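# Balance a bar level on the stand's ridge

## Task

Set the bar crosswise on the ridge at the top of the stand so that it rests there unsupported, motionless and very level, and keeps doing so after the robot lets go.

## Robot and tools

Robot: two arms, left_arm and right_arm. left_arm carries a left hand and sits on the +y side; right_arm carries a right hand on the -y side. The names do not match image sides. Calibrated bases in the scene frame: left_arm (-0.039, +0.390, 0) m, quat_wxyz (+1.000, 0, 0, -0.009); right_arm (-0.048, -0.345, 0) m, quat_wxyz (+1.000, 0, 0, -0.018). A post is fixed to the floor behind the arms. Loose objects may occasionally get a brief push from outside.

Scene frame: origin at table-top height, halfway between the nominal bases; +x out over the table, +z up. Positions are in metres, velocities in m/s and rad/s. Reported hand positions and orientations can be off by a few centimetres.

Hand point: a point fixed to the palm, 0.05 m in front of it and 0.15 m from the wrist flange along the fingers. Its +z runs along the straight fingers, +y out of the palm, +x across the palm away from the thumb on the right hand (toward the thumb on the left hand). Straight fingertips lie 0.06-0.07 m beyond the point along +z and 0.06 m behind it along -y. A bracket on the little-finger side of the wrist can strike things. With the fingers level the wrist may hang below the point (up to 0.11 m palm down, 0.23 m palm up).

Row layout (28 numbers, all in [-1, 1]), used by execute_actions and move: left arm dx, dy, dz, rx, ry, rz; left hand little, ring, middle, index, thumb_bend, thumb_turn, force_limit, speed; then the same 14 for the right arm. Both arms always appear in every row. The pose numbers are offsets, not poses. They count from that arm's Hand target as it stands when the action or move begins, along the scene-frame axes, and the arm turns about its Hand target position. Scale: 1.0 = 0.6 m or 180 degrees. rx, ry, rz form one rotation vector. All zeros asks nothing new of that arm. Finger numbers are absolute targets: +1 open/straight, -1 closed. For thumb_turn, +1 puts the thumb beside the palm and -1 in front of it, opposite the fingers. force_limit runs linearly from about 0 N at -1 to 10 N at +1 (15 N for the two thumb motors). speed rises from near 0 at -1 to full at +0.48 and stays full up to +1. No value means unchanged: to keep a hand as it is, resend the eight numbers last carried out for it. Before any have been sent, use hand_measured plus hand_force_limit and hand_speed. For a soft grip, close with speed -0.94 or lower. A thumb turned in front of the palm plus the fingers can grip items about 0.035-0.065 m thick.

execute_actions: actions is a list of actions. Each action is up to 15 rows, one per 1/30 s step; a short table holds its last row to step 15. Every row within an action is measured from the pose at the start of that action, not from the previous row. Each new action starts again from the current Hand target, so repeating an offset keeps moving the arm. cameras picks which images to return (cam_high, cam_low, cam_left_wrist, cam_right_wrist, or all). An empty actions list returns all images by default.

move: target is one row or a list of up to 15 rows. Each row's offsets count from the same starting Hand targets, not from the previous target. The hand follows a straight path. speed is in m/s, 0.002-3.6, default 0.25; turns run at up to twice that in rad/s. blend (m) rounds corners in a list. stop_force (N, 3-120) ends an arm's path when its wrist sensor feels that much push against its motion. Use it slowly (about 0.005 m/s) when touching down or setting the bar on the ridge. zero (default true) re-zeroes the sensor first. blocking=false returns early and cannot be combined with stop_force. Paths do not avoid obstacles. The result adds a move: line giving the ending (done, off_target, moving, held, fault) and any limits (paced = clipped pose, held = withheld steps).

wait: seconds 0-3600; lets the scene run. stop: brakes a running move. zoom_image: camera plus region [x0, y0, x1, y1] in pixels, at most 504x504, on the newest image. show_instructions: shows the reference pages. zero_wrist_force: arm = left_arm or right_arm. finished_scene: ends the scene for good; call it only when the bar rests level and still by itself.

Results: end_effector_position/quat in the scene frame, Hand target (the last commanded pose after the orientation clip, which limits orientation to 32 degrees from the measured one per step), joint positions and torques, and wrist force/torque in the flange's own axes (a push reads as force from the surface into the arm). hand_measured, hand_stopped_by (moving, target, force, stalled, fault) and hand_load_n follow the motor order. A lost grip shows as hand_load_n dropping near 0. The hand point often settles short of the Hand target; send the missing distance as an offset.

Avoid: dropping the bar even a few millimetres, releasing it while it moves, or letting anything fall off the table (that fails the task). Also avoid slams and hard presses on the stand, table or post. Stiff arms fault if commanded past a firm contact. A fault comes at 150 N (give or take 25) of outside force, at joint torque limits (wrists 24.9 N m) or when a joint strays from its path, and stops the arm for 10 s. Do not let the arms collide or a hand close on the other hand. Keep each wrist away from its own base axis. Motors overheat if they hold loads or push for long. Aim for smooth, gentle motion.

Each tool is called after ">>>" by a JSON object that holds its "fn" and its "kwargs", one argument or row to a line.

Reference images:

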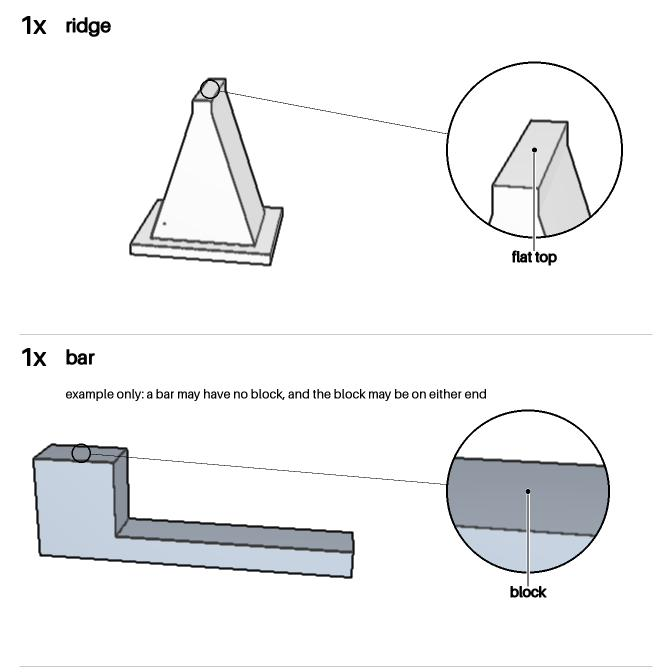

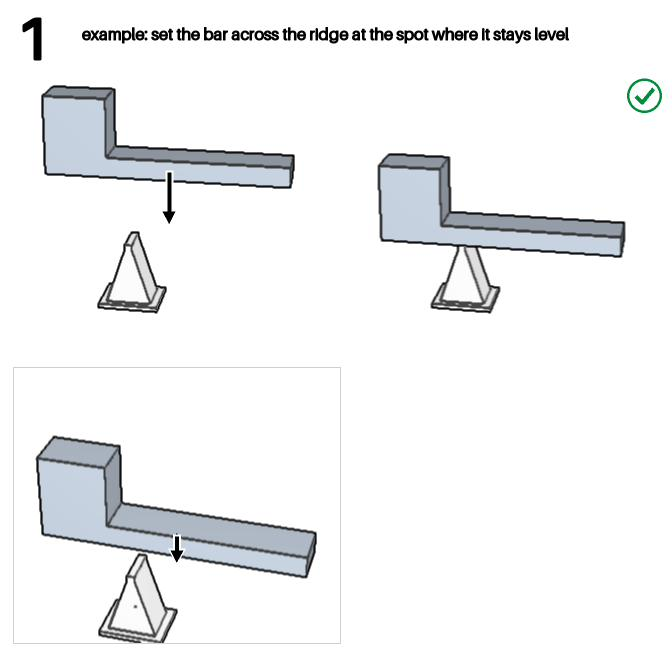

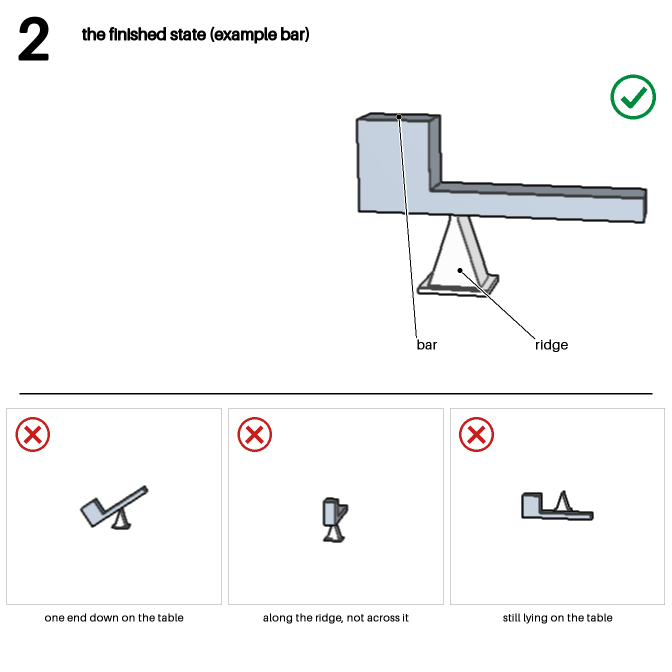

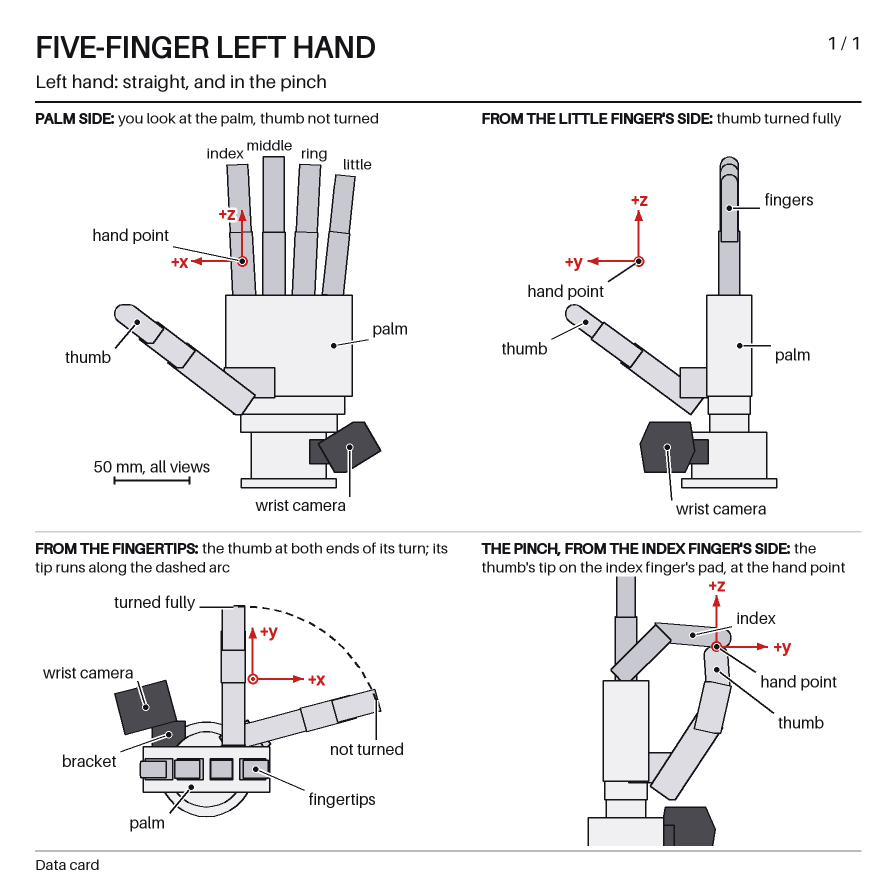

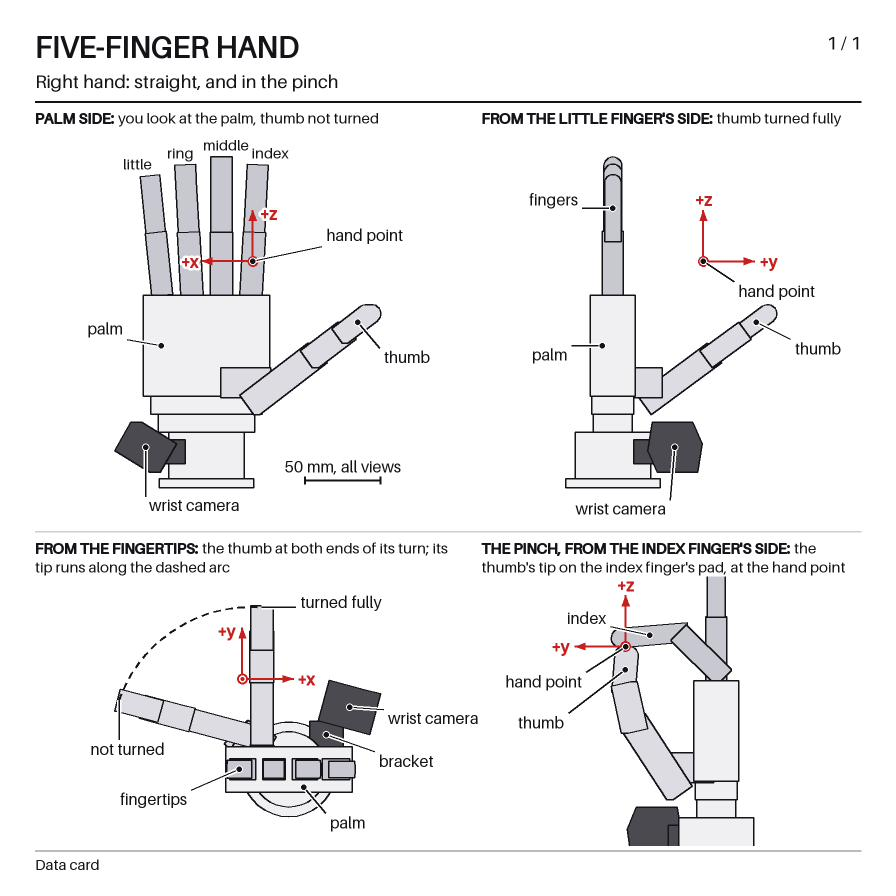

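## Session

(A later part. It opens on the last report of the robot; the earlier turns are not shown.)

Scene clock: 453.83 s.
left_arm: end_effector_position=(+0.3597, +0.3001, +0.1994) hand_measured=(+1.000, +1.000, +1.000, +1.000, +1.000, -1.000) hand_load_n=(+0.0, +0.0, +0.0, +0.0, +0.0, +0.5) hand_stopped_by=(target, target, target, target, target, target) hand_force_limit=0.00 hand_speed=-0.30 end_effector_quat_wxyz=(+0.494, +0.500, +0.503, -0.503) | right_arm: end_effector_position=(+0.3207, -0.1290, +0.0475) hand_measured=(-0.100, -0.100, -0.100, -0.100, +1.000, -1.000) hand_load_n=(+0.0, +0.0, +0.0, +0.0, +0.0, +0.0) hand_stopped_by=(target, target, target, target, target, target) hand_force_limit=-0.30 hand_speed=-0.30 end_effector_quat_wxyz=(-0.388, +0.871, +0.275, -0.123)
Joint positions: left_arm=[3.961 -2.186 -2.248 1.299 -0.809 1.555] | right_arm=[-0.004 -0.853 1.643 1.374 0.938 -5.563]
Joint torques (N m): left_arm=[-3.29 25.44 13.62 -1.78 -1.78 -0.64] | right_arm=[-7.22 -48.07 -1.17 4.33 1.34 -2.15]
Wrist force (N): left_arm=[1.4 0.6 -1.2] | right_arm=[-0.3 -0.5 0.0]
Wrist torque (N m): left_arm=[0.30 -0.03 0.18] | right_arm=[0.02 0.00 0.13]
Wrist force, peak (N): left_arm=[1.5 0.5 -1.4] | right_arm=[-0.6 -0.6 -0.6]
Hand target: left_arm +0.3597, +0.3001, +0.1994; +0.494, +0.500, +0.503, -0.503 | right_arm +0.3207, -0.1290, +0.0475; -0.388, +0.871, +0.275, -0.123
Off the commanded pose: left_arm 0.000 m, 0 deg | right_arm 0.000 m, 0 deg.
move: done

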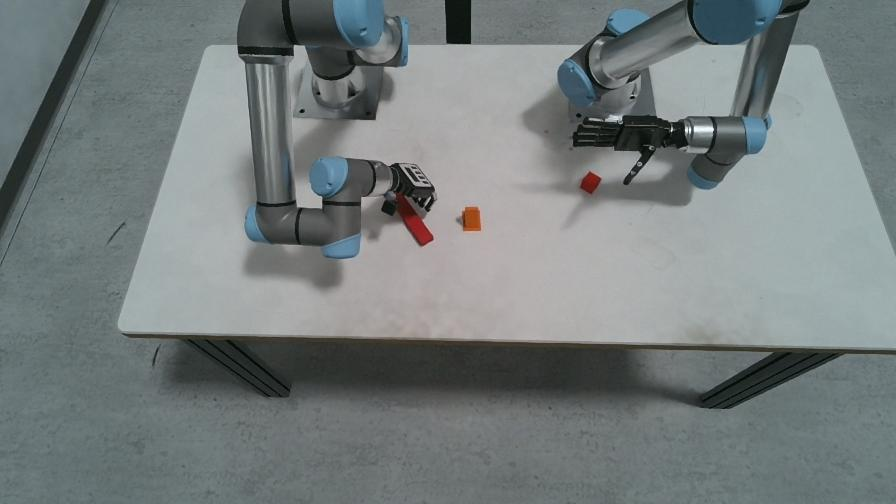

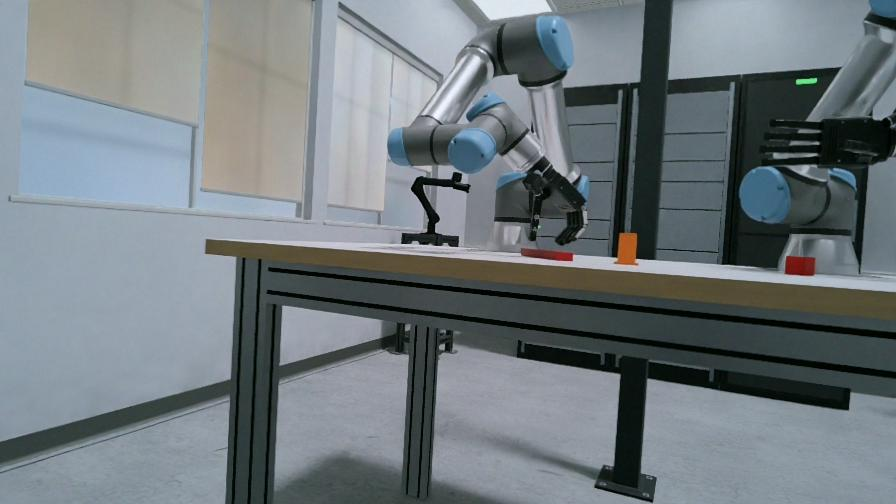

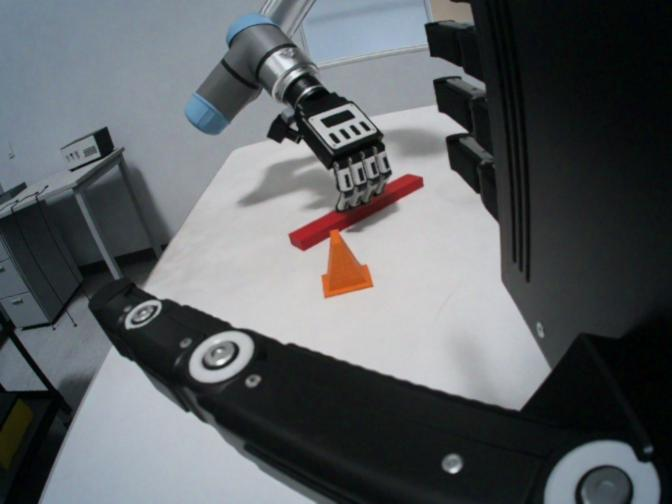

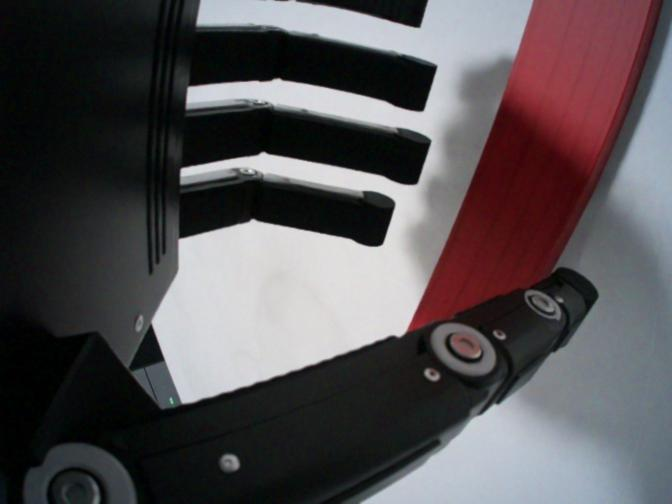

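>>> {"fn": "move", "kwargs": {
  "target": [0, 0, 0, 0, 0, 0, 1, 1, 1, 1, 1, -1, 0, -0.3, 0, 0, -0.0375, 0, 0, 0, -0.1, -0.1, -0.1, -0.1, 1, -1, -0.3, -0.3],
  "cameras": ["all"],
  "speed": 0.03,
  "stop_force": 4
}}

>>> {"fn": "zoom_image", "kwargs": {
  "camera": "cam_left_wrist",
  "region": [280, 120, 440, 260]
}}

>>> {"fn": "zoom_image", "kwargs": {
  "camera": "cam_low",
  "region": [500, 200, 620, 280]
}}

Scene clock: 496.27 s.
left_arm: end_effector_position=(+0.3597, +0.3001, +0.1994) hand_measured=(+1.000, +1.000, +1.000, +1.000, +1.000, -1.000) hand_load_n=(+0.0, +0.0, +0.0, +0.0, +0.0, +0.0) hand_stopped_by=(target, target, target, target, target, target) hand_force_limit=0.00 hand_speed=-0.30 end_effector_quat_wxyz=(+0.494, +0.500, +0.503, -0.503) | right_arm: end_effector_position=(+0.3207, -0.1290, +0.0250) hand_measured=(-0.100, -0.100, -0.100, -0.100, +1.000, -1.000) hand_load_n=(+0.0, +0.0, +0.0, +0.0, +0.0, +0.0) hand_stopped_by=(target, target, target, target, target, target) hand_force_limit=-0.30 hand_speed=-0.30 end_effector_quat_wxyz=(-0.388, +0.871, +0.275, -0.123)
Joint positions: left_arm=[3.961 -2.186 -2.248 1.299 -0.809 1.555] | right_arm=[-0.004 -0.815 1.648 1.331 0.938 -5.563]
Joint torques (N m): left_arm=[-2.78 26.89 12.97 -0.68 -1.56 -0.58] | right_arm=[-8.85 -49.62 -14.75 4.4 0.96 0.98]
Wrist force (N): left_arm=[1.3 0.6 -1.3] | right_arm=[-0.2 -0.6 0.0]
Wrist torque (N m): left_arm=[0.30 -0.01 0.17] | right_arm=[0.01 -0.02 0.14]
Wrist force, peak (N): left_arm=[1.6 0.6 -1.3] | right_arm=[0.0 -0.7 -0.5]
Hand target: left_arm +0.3597, +0.3001, +0.1994; +0.494, +0.500, +0.503, -0.503 | right_arm +0.3207, -0.1290, +0.0250; -0.388, +0.871, +0.275, -0.123
Off the commanded pose: left_arm 0.000 m, 0 deg | right_arm 0.000 m, 0 deg.
move: done

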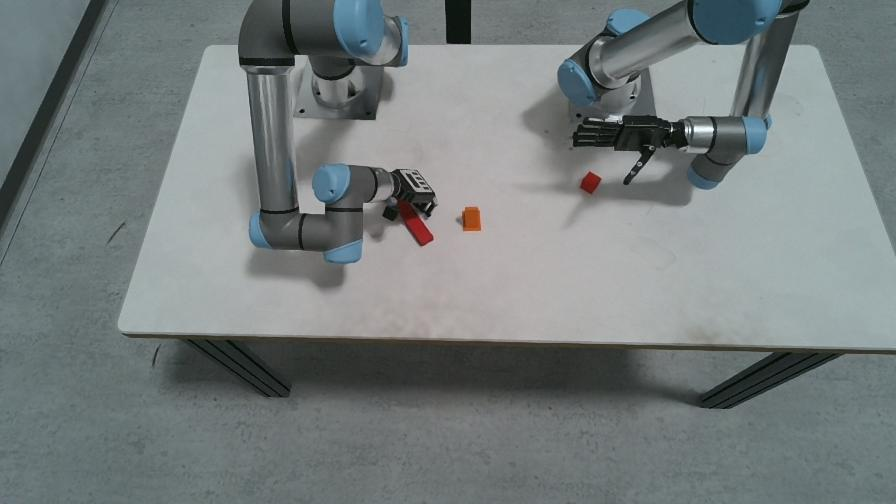

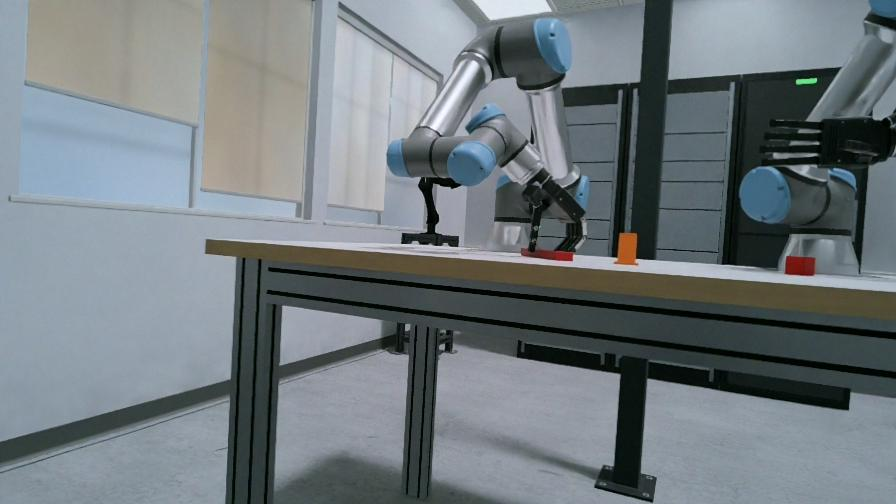

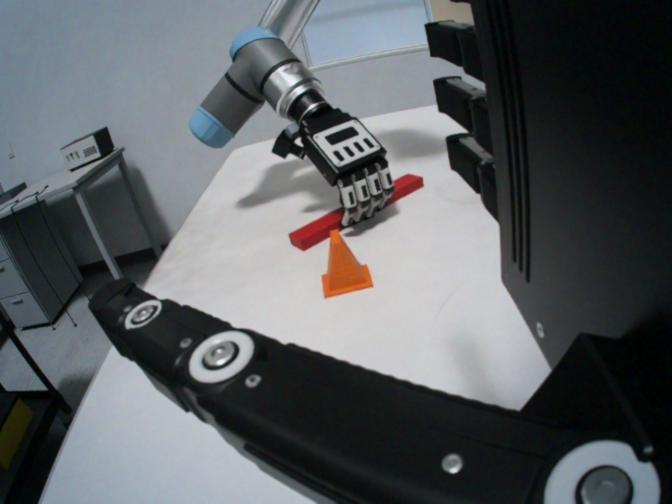

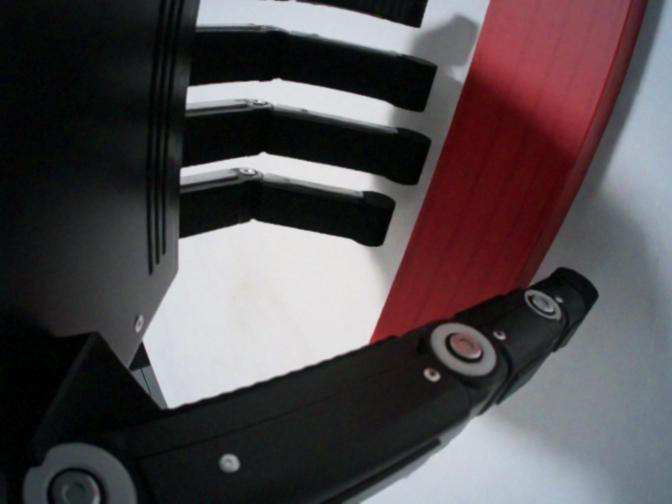

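Scaled by 3.150 from the camera's image (finer frame: 960x720).

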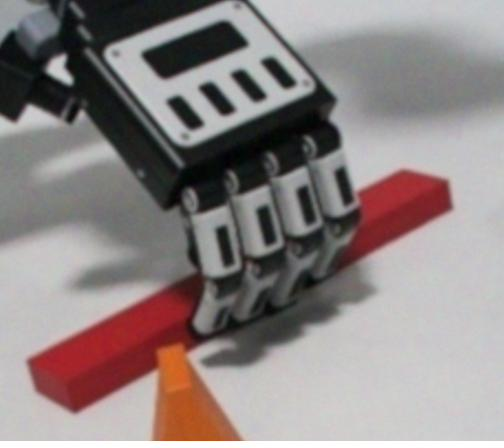

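Scaled by 4.200 from the camera's image (finer frame: 1280x720).

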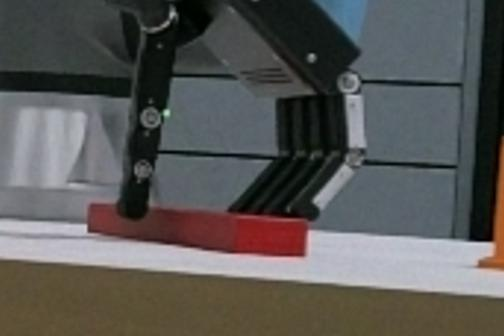

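>>> {"fn": "move", "kwargs": {
  "target": [0, 0, 0, 0, 0, 0, 1, 1, 1, 1, 1, -1, 0, -0.3, 0, 0, -0.01, 0, 0, 0, -0.1, -0.1, -0.1, -0.1, 1, -1, -0.3, -0.3],
  "cameras": ["all"],
  "speed": 0.015,
  "stop_force": 4
}}

>>> {"fn": "zoom_image", "kwargs": {
  "camera": "cam_left_wrist",
  "region": [280, 120, 440, 260]
}}

>>> {"fn": "zoom_image", "kwargs": {
  "camera": "cam_low",
  "region": [500, 200, 620, 280]
}}

Scene clock: 510.27 s.
left_arm: end_effector_position=(+0.3597, +0.3001, +0.1994) hand_measured=(+1.000, +1.000, +1.000, +1.000, +1.000, -1.000) hand_load_n=(+0.0, +0.0, +0.0, +0.0, +0.0, +0.5) hand_stopped_by=(target, target, target, target, target, target) hand_force_limit=0.00 hand_speed=-0.30 end_effector_quat_wxyz=(+0.494, +0.500, +0.503, -0.503) | right_arm: end_effector_position=(+0.3207, -0.1290, +0.0197) hand_measured=(-0.100, -0.100, -0.100, -0.100, +1.000, -1.000) hand_load_n=(+0.0, +0.0, +0.0, +0.0, +0.0, +0.0) hand_stopped_by=(target, target, target, target, target, target) hand_force_limit=-0.30 hand_speed=-0.30 end_effector_quat_wxyz=(-0.388, +0.871, +0.275, -0.123)
Joint positions: left_arm=[3.961 -2.186 -2.248 1.299 -0.809 1.555] | right_arm=[-0.004 -0.806 1.648 1.322 0.938 -5.563]
Joint torques (N m): left_arm=[-0.81 28.63 11.9 -0.28 -1.92 -0.53] | right_arm=[-8.59 -48.79 -20.25 3.57 1.16 0.44]
Wrist force (N): left_arm=[1.2 0.5 -1.1] | right_arm=[0.4 -4.6 -1.6]
Wrist torque (N m): left_arm=[0.28 0.00 0.17] | right_arm=[0.08 -0.02 0.07]
Wrist force, peak (N): left_arm=[1.5 0.6 -1.5] | right_arm=[1.0 -15.3 -4.5]
Hand target: left_arm +0.3597, +0.3001, +0.1994; +0.494, +0.500, +0.503, -0.503 | right_arm +0.3207, -0.1290, +0.0197; -0.388, +0.871, +0.275, -0.123 (not the last commanded pose)
Off the commanded pose: left_arm 0.000 m, 0 deg | right_arm 0.001 m, 0 deg.
move: contact (right_arm)

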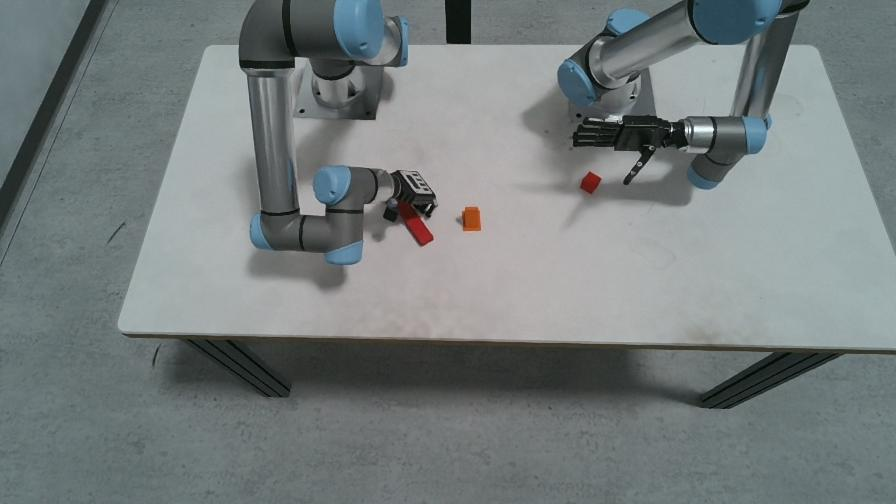

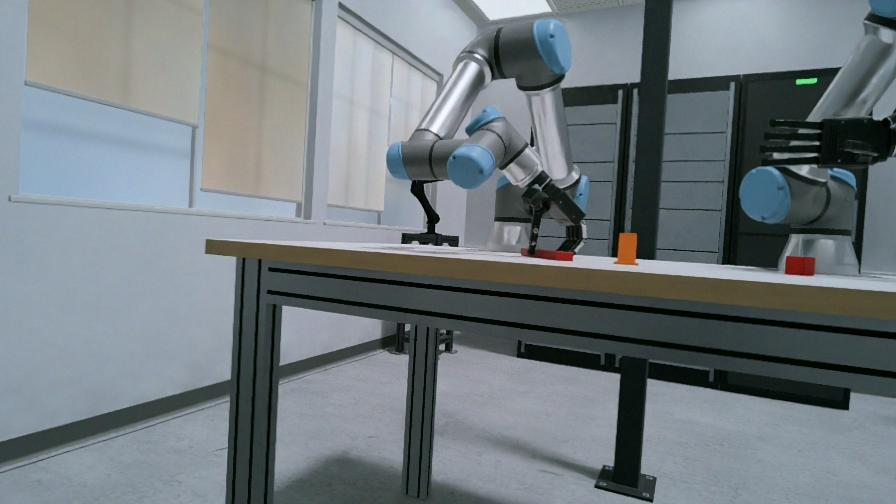

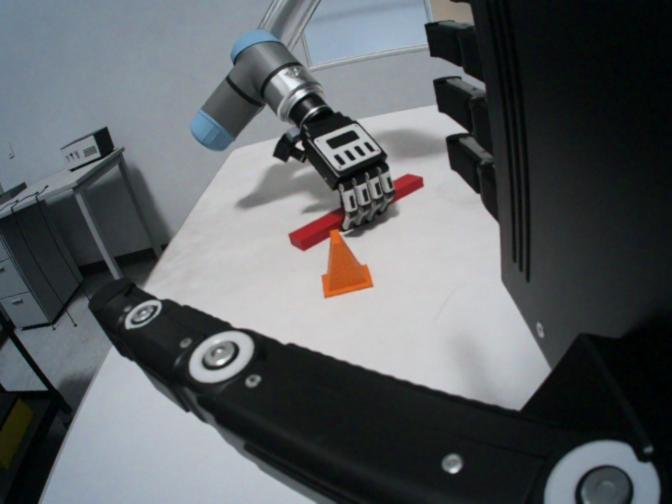

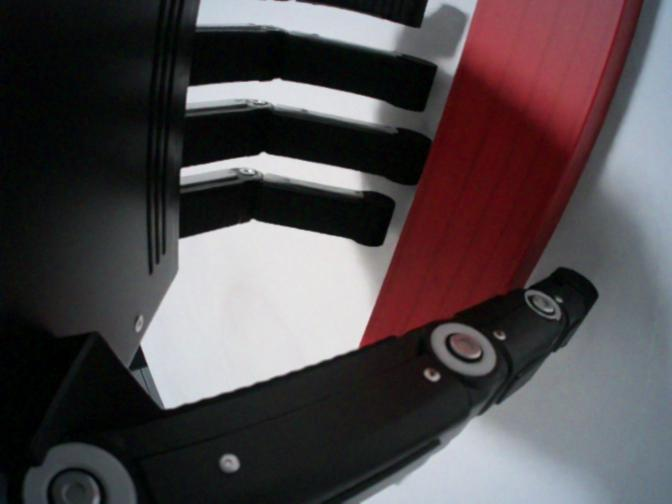

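Scaled by 3.150 from the camera's image (finer frame: 960x720).

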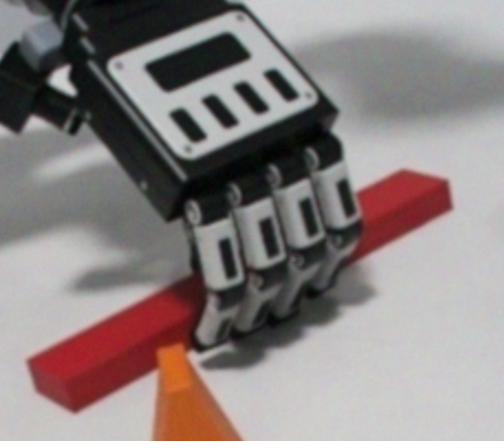

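Scaled by 4.200 from the camera's image (finer frame: 1280x720).

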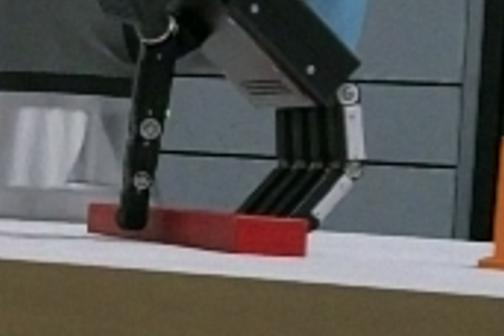

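>>> {"fn": "move", "kwargs": {
  "target": [0, 0, 0, 0, 0, 0, 1, 1, 1, 1, 1, -1, 0, -0.3, 0, 0, 0.0037, 0, 0, 0, -0.1, -0.1, -0.1, -0.1, 1, -1, -0.3, -0.3],
  "cameras": [],
  "speed": 0.02
}}

>>> {"fn": "move", "kwargs": {
  "target": [0, 0, 0, 0, 0, 0, 1, 1, 1, 1, 1, -1, 0, -0.3, 0, 0, 0, 0, 0, 0, -0.1, -0.1, -0.1, -0.1, 0.1, -1, -0.5, -0.94],
  "cameras": ["all"]
}}

>>> {"fn": "zoom_image", "kwargs": {
  "camera": "cam_left_wrist",
  "region": [280, 120, 440, 260]
}}

>>> {"fn": "zoom_image", "kwargs": {
  "camera": "cam_low",
  "region": [500, 200, 620, 280]
}}

Scene clock: 537.00 s.
left_arm: end_effector_position=(+0.3597, +0.3001, +0.1994) hand_measured=(+1.000, +1.000, +1.000, +1.000, +1.000, -1.000) hand_load_n=(+0.0, +0.0, +0.0, +0.0, +0.0, +0.0) hand_stopped_by=(target, target, target, target, target, target) hand_force_limit=0.00 hand_speed=-0.30 end_effector_quat_wxyz=(+0.494, +0.500, +0.503, -0.503) | right_arm: end_effector_position=(+0.3208, -0.1290, +0.0220) hand_measured=(-0.100, -0.100, -0.100, -0.100, +1.000, -1.000) hand_load_n=(+0.0, +0.0, +0.0, +0.0, +0.0, +0.0) hand_stopped_by=(target, target, target, target, target, target) hand_force_limit=-0.30 hand_speed=-0.30 end_effector_quat_wxyz=(-0.388, +0.871, +0.275, -0.123)
Joint positions: left_arm=[3.961 -2.186 -2.248 1.299 -0.809 1.555] | right_arm=[-0.004 -0.81 1.648 1.326 0.938 -5.563]
Joint torques (N m): left_arm=[-0.71 32.29 12.94 0.18 -1.74 -0.41] | right_arm=[-9 -28.4 -18.52 0.81 -0.87 0.41]
Wrist force (N): left_arm=[1.3 0.5 -1.2] | right_arm=[-0.2 0.0 -0.1]
Wrist torque (N m): left_arm=[0.28 -0.02 0.18] | right_arm=[0.15 -0.02 0.16]
Wrist force, peak (N): left_arm=[1.7 0.7 -1.2] | right_arm=[0.3 -4.9 -1.6]
Hand target: left_arm +0.3597, +0.3001, +0.1994; +0.494, +0.500, +0.503, -0.503 | right_arm +0.3207, -0.1290, +0.0219; -0.388, +0.871, +0.275, -0.123
Off the commanded pose: left_arm 0.000 m, 0 deg | right_arm 0.000 m, 0 deg.
move: done

Scene clock: 540.77 s.
left_arm: end_effector_position=(+0.3597, +0.3001, +0.1994) hand_measured=(+1.000, +1.000, +1.000, +1.000, +1.000, -1.000) hand_load_n=(+0.0, +0.0, +0.0, +0.0, +0.0, +0.0) hand_stopped_by=(target, target, target, target, target, target) hand_force_limit=0.00 hand_speed=-0.30 end_effector_quat_wxyz=(+0.494, +0.500, +0.503, -0.503) | right_arm: end_effector_position=(+0.3207, -0.1290, +0.0219) hand_measured=(-0.100, -0.100, -0.100, -0.100, +0.692, -1.000) hand_load_n=(+0.0, +0.0, +1.5, +0.0, +3.5, +0.0) hand_stopped_by=(target, target, target, target, force, target) hand_force_limit=-0.50 hand_speed=-0.94 end_effector_quat_wxyz=(-0.388, +0.871, +0.275, -0.123)
Joint positions: left_arm=[3.961 -2.186 -2.248 1.299 -0.809 1.555] | right_arm=[-0.004 -0.81 1.648 1.326 0.938 -5.563]
Joint torques (N m): left_arm=[-0.56 32.86 11.82 0.29 -1.8 -0.51] | right_arm=[-7.7 -29.01 -2.81 0.99 -2.64 0.39]
Wrist force (N): left_arm=[1.2 0.6 -1.4] | right_arm=[-0.2 -1.1 -2.7]
Wrist torque (N m): left_arm=[0.32 -0.01 0.17] | right_arm=[0.16 0.03 0.12]
Wrist force, peak (N): left_arm=[1.6 0.9 -1.2] | right_arm=[-0.2 -1.3 -3.1]
Hand target: left_arm +0.3597, +0.3001, +0.1994; +0.494, +0.500, +0.503, -0.503 | right_arm +0.3207, -0.1290, +0.0219; -0.388, +0.871, +0.275, -0.123
Off the commanded pose: left_arm 0.000 m, 0 deg | right_arm 0.000 m, 0 deg.
move: done

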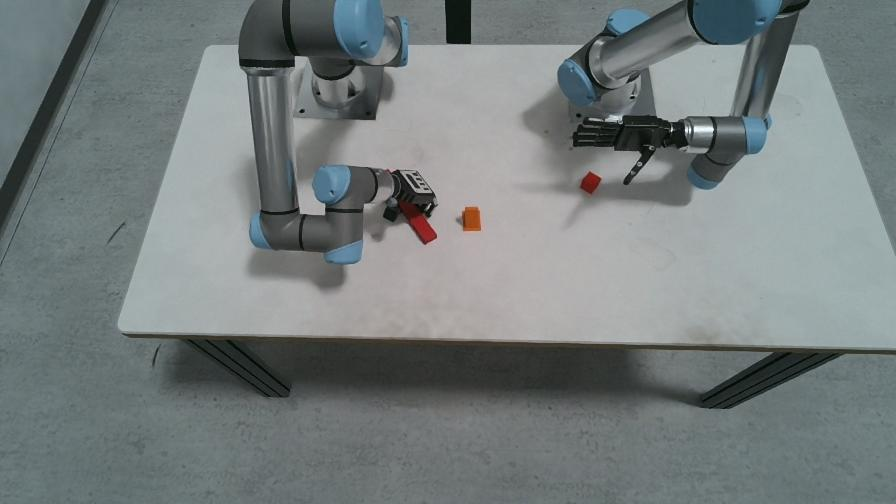

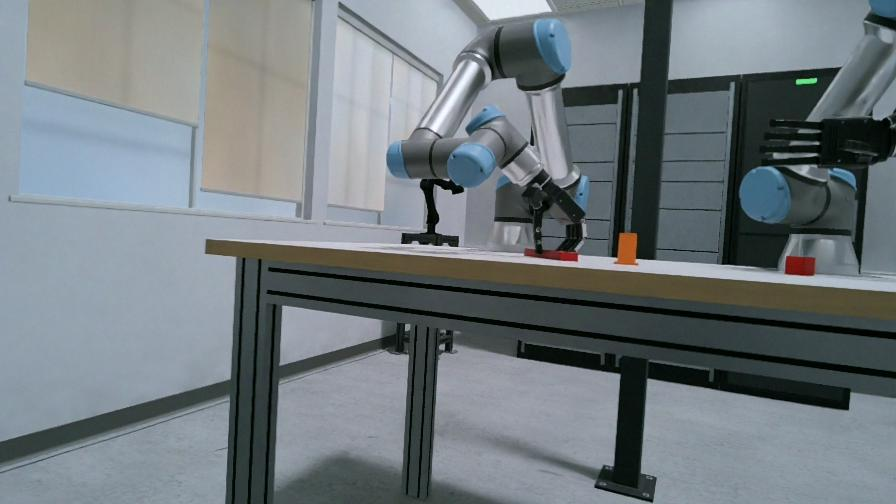

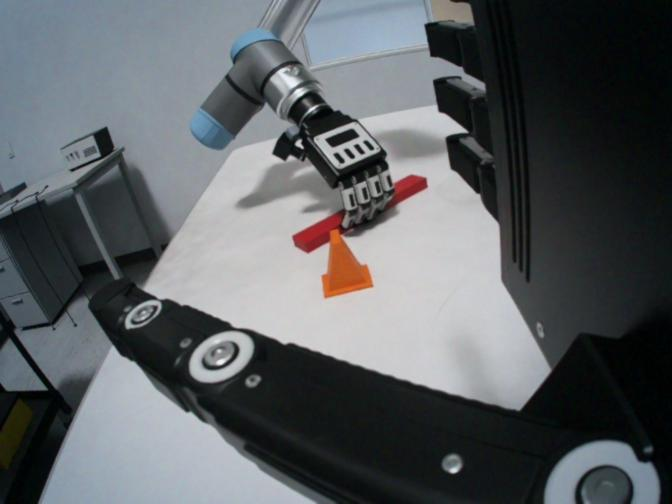

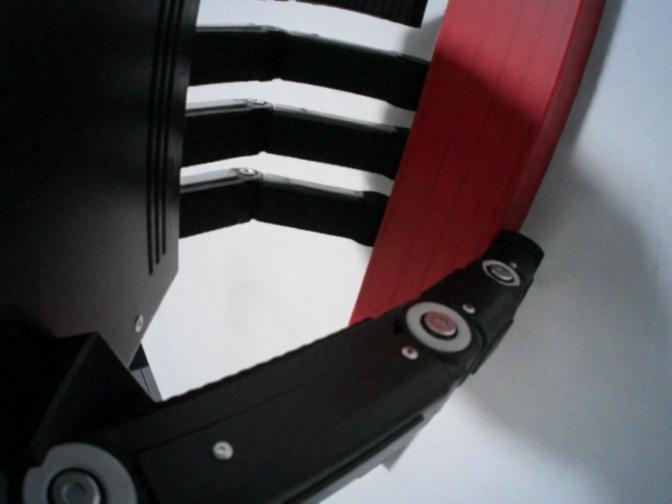

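Scaled by 3.150 from the camera's image (finer frame: 960x720).

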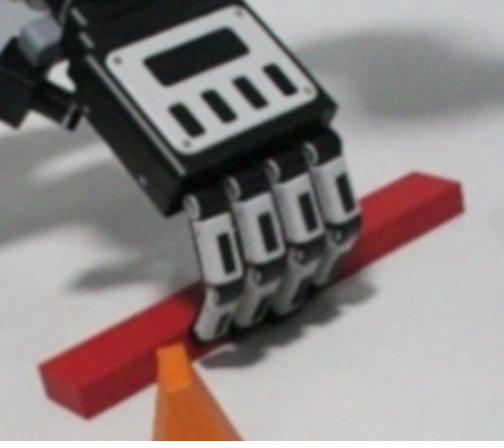

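Scaled by 4.200 from the camera's image (finer frame: 1280x720).

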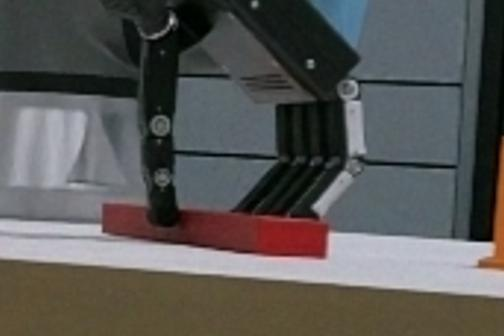

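>>> {"fn": "move", "kwargs": {
  "target": [0, 0, 0, 0, 0, 0, 1, 1, 1, 1, 1, -1, 0, -0.3, 0, 0, 0, 0, 0, 0, -0.1, -0.1, -0.1, -0.1, 0.05, -1, -0.2, -0.94],
  "cameras": []
}}

>>> {"fn": "move", "kwargs": {
  "target": [0, 0, 0, 0, 0, 0, 1, 1, 1, 1, 1, -1, 0, -0.3, 0, 0, 0.05, 0, 0, 0, -0.1, -0.1, -0.1, -0.1, 0.05, -1, -0.2, -0.94],
  "cameras": ["all"],
  "speed": 0.03
}}

>>> {"fn": "zoom_image", "kwargs": {
  "camera": "cam_left_wrist",
  "region": [280, 120, 440, 260]
}}

>>> {"fn": "zoom_image", "kwargs": {
  "camera": "cam_low",
  "region": [500, 200, 620, 280]
}}

Scene clock: 557.43 s.
left_arm: end_effector_position=(+0.3597, +0.3001, +0.1994) hand_measured=(+1.000, +1.000, +1.000, +1.000, +1.000, -1.000) hand_load_n=(+0.0, +0.0, +0.0, +0.0, +0.0, +0.0) hand_stopped_by=(target, target, target, target, target, target) hand_force_limit=0.00 hand_speed=-0.30 end_effector_quat_wxyz=(+0.494, +0.500, +0.503, -0.503) | right_arm: end_effector_position=(+0.3207, -0.1290, +0.0219) hand_measured=(-0.100, -0.100, -0.100, -0.100, +0.678, -1.000) hand_load_n=(+0.0, -0.5, +2.0, +0.0, +5.5, +0.5) hand_stopped_by=(target, target, target, target, force, target) hand_force_limit=-0.20 hand_speed=-0.94 end_effector_quat_wxyz=(-0.388, +0.871, +0.275, -0.123)
Joint positions: left_arm=[3.961 -2.186 -2.248 1.299 -0.809 1.555] | right_arm=[-0.004 -0.81 1.648 1.326 0.938 -5.563]
Joint torques (N m): left_arm=[1.2 34.86 11.38 0.29 -1.78 -0.57] | right_arm=[-2.74 -30.03 -3.1 1.1 -2.54 0.4]
Wrist force (N): left_arm=[1.3 0.5 -1.2] | right_arm=[-0.3 -2.2 -4.8]
Wrist torque (N m): left_arm=[0.29 -0.01 0.17] | right_arm=[0.12 0.08 0.08]
Wrist force, peak (N): left_arm=[1.5 0.6 -1.3] | right_arm=[-0.2 -2.2 -5.0]
Hand target: left_arm +0.3597, +0.3001, +0.1994; +0.494, +0.500, +0.503, -0.503 | right_arm +0.3207, -0.1290, +0.0219; -0.388, +0.871, +0.275, -0.123
Off the commanded pose: left_arm 0.000 m, 0 deg | right_arm 0.000 m, 0 deg.
move: done

Scene clock: 558.70 s.
left_arm: end_effector_position=(+0.3597, +0.3001, +0.1994) hand_measured=(+1.000, +1.000, +1.000, +1.000, +1.000, -1.000) hand_load_n=(+0.0, +0.0, +0.0, +0.0, +0.0, +0.5) hand_stopped_by=(target, target, target, target, target, target) hand_force_limit=0.00 hand_speed=-0.30 end_effector_quat_wxyz=(+0.494, +0.500, +0.503, -0.503) | right_arm: end_effector_position=(+0.3208, -0.1290, +0.0521) hand_measured=(-0.100, -0.100, -0.100, -0.100, +0.678, -1.000) hand_load_n=(+0.0, +0.0, +5.0, +0.0, +4.0, +1.0) hand_stopped_by=(target, target, target, target, force, target) hand_force_limit=-0.20 hand_speed=-0.94 end_effector_quat_wxyz=(-0.388, +0.871, +0.275, -0.123) end_effector_velocity=(+0.001, +0.000, -0.003) end_effector_angular_velocity=(+0.000, -0.004, -0.001)
Joint positions: left_arm=[3.961 -2.186 -2.248 1.299 -0.809 1.555] | right_arm=[-0.004 -0.861 1.642 1.383 0.938 -5.563]
Joint velocities: left_arm=[within noise] | right_arm=[0 0.004 0 -0.007 -0.001 0]
Joint torques (N m): left_arm=[3.02 34.12 11 0.49 -1.72 -0.47] | right_arm=[0.42 -28.54 -15.9 0.99 -2.59 1.31]
Wrist force (N): left_arm=[1.3 0.6 -1.1] | right_arm=[0.1 0.7 0.7]
Wrist torque (N m): left_arm=[0.30 -0.01 0.17] | right_arm=[0.12 -0.07 0.17]
Wrist force, peak (N): left_arm=[1.4 0.8 -1.3] | right_arm=[-0.3 -2.4 -4.7]
Hand target: left_arm +0.3597, +0.3001, +0.1994; +0.494, +0.500, +0.503, -0.503 | right_arm +0.3207, -0.1290, +0.0519; -0.388, +0.871, +0.275, -0.123
Off the commanded pose: left_arm 0.000 m, 0 deg | right_arm 0.000 m, 0 deg.
move: done

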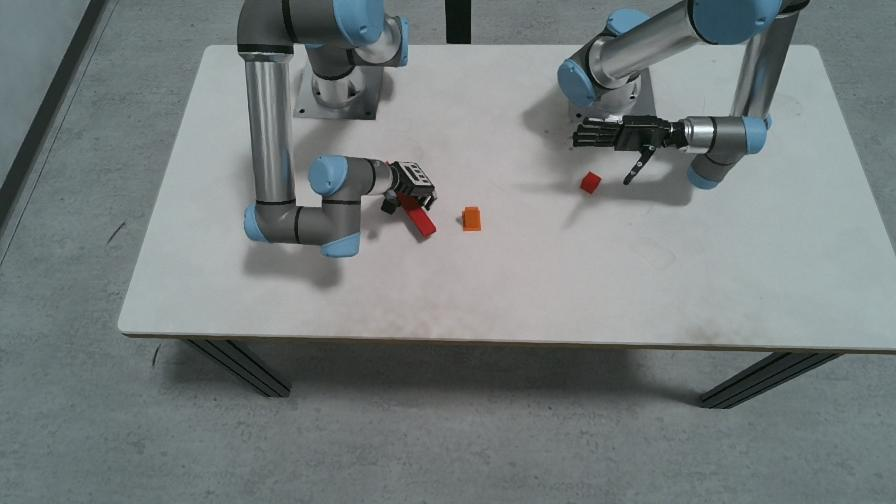

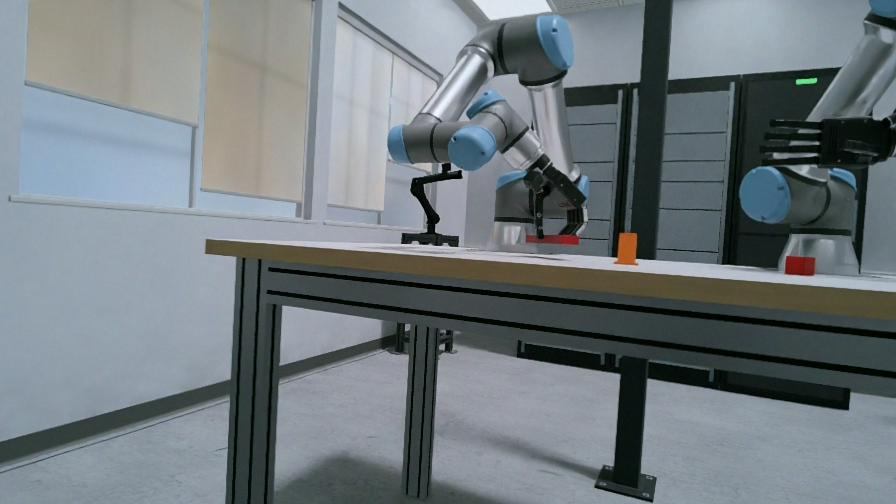

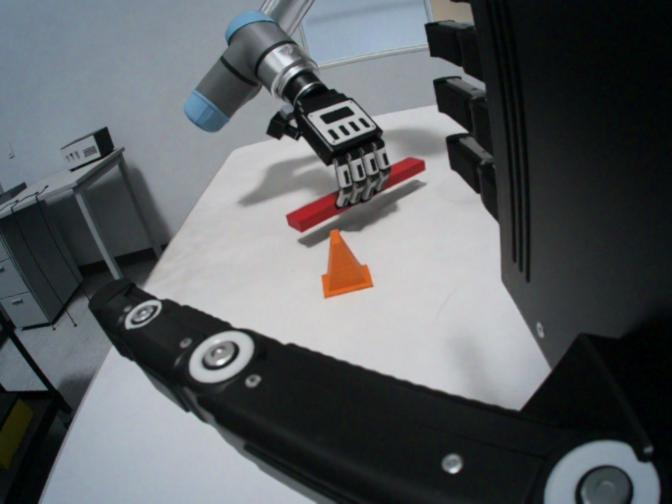

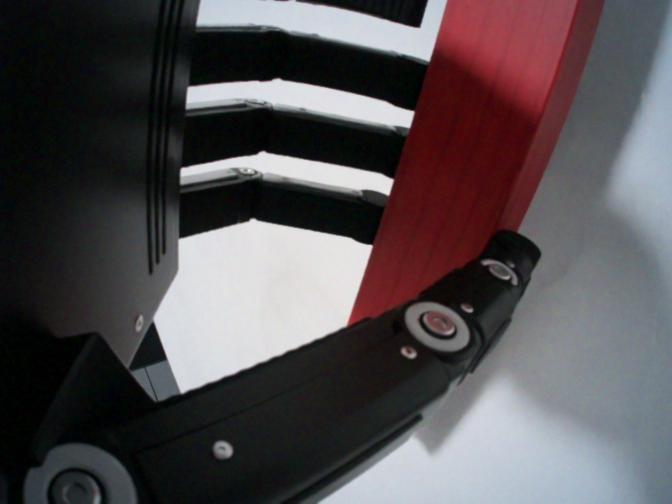

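Scaled by 3.150 from the camera's image (finer frame: 960x720).

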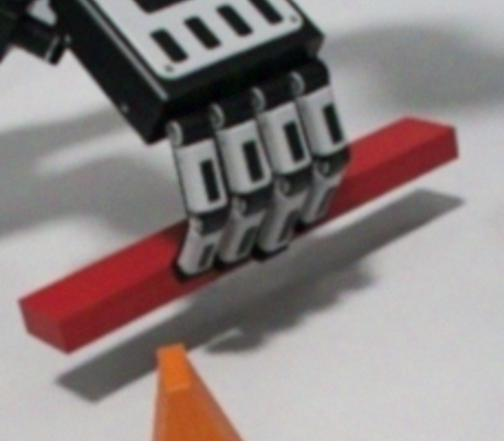

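Scaled by 4.200 from the camera's image (finer frame: 1280x720).

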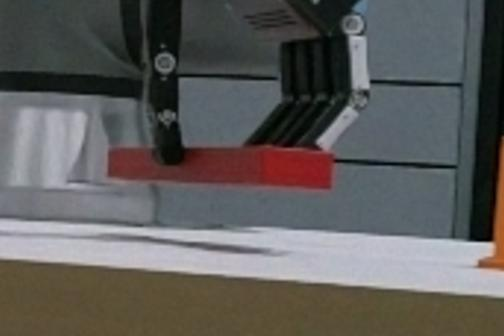

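>>> {"fn": "wait", "kwargs": {
  "seconds": 1
}}

>>> {"fn": "wait", "kwargs": {
  "seconds": 1
}}

>>> {"fn": "wait", "kwargs": {
  "seconds": 1
}}

Scene clock: 576.27 s.
left_arm: end_effector_position=(+0.3597, +0.3001, +0.1994) hand_measured=(+1.000, +1.000, +1.000, +1.000, +1.000, -1.000) hand_load_n=(-0.5, +0.0, +0.0, +0.0, +0.0, +0.5) hand_stopped_by=(target, target, target, target, target, target) hand_force_limit=0.00 hand_speed=-0.30 end_effector_quat_wxyz=(+0.494, +0.500, +0.503, -0.503) | right_arm: end_effector_position=(+0.3207, -0.1290, +0.0519) hand_measured=(-0.100, -0.100, -0.100, -0.100, +0.678, -1.000) hand_load_n=(+0.0, +0.0, +5.0, +0.0, +3.5, +1.0) hand_stopped_by=(target, target, target, target, force, target) hand_force_limit=-0.20 hand_speed=-0.94 end_effector_quat_wxyz=(-0.388, +0.871, +0.275, -0.123)
Joint positions: left_arm=[3.961 -2.186 -2.248 1.299 -0.809 1.555] | right_arm=[-0.004 -0.861 1.642 1.383 0.938 -5.563]
Joint torques (N m): left_arm=[3.27 33.99 10.04 0.46 -1.88 -0.39] | right_arm=[6.1 -27.83 -1.93 1.1 -0.79 1.21]
Wrist force (N): left_arm=[1.4 0.5 -0.9] | right_arm=[0.1 0.9 0.6]
Wrist torque (N m): left_arm=[0.26 -0.02 0.18] | right_arm=[0.16 -0.07 0.19]
Wrist force, peak (N): left_arm=[1.6 0.5 -1.3] | right_arm=[0.2 1.1 0.8]
Hand target: left_arm +0.3597, +0.3001, +0.1994; +0.494, +0.500, +0.503, -0.503 | right_arm +0.3207, -0.1290, +0.0519; -0.388, +0.871, +0.275, -0.123
Off the commanded pose: left_arm 0.000 m, 0 deg | right_arm 0.000 m, 0 deg.
wait: 1.00 s; at rest from the start

Scene clock: 577.27 s.
left_arm: end_effector_position=(+0.3597, +0.3001, +0.1994) hand_measured=(+1.000, +1.000, +1.000, +1.000, +1.000, -1.000) hand_load_n=(+0.0, +0.0, +0.0, +0.0, +0.0, +0.0) hand_stopped_by=(target, target, target, target, target, target) hand_force_limit=0.00 hand_speed=-0.30 end_effector_quat_wxyz=(+0.494, +0.500, +0.503, -0.503) | right_arm: end_effector_position=(+0.3207, -0.1290, +0.0519) hand_measured=(-0.100, -0.100, -0.100, -0.100, +0.678, -1.000) hand_load_n=(+0.0, +0.0, +4.5, +0.0, +4.0, +1.5) hand_stopped_by=(target, target, target, target, force, target) hand_force_limit=-0.20 hand_speed=-0.94 end_effector_quat_wxyz=(-0.388, +0.871, +0.275, -0.123)
Joint positions: left_arm=[3.961 -2.186 -2.248 1.299 -0.809 1.555] | right_arm=[-0.004 -0.861 1.642 1.383 0.938 -5.563]
Joint torques (N m): left_arm=[3.4 33.75 11.42 0.55 -1.78 -0.47] | right_arm=[7.28 -27.93 -2.63 1.12 -0.38 1.09]
Wrist force (N): left_arm=[1.1 0.5 -0.9] | right_arm=[0.0 1.0 0.8]
Wrist torque (N m): left_arm=[0.27 0.03 0.16] | right_arm=[0.16 -0.07 0.18]
Wrist force, peak (N): left_arm=[1.5 0.6 -1.3] | right_arm=[-0.2 1.2 0.6]
Hand target: left_arm +0.3597, +0.3001, +0.1994; +0.494, +0.500, +0.503, -0.503 | right_arm +0.3207, -0.1290, +0.0519; -0.388, +0.871, +0.275, -0.123
Off the commanded pose: left_arm 0.000 m, 0 deg | right_arm 0.000 m, 0 deg.
wait: 1.00 s; at rest by 0.17 s

Scene clock: 578.27 s.
left_arm: end_effector_position=(+0.3597, +0.3001, +0.1994) hand_measured=(+1.000, +1.000, +1.000, +1.000, +1.000, -1.000) hand_load_n=(+0.0, +0.0, +0.0, +0.0, +0.0, +0.0) hand_stopped_by=(target, target, target, target, target, target) hand_force_limit=0.00 hand_speed=-0.30 end_effector_quat_wxyz=(+0.494, +0.500, +0.503, -0.503) | right_arm: end_effector_position=(+0.3207, -0.1290, +0.0519) hand_measured=(-0.100, -0.100, -0.100, -0.100, +0.678, -1.000) hand_load_n=(+0.0, +0.0, +5.0, +0.0, +3.5, +1.0) hand_stopped_by=(target, target, target, target, force, target) hand_force_limit=-0.20 hand_speed=-0.94 end_effector_quat_wxyz=(-0.388, +0.871, +0.275, -0.123)
Joint positions: left_arm=[3.961 -2.186 -2.248 1.299 -0.809 1.555] | right_arm=[-0.004 -0.861 1.642 1.383 0.938 -5.563]
Joint torques (N m): left_arm=[3.17 33.48 10.74 0.24 -1.83 -0.39] | right_arm=[7.97 -28.31 -1.99 1.27 0.04 1.05]
Wrist force (N): left_arm=[1.4 0.6 -1.3] | right_arm=[0.1 1.0 0.6]
Wrist torque (N m): left_arm=[0.31 -0.03 0.18] | right_arm=[0.19 -0.07 0.19]
Wrist force, peak (N): left_arm=[1.5 0.6 -1.2] | right_arm=[-0.3 1.0 0.8]
Hand target: left_arm +0.3597, +0.3001, +0.1994; +0.494, +0.500, +0.503, -0.503 | right_arm +0.3207, -0.1290, +0.0519; -0.388, +0.871, +0.275, -0.123
Off the commanded pose: left_arm 0.000 m, 0 deg | right_arm 0.000 m, 0 deg.
wait: 1.00 s; at rest by 0.17 s


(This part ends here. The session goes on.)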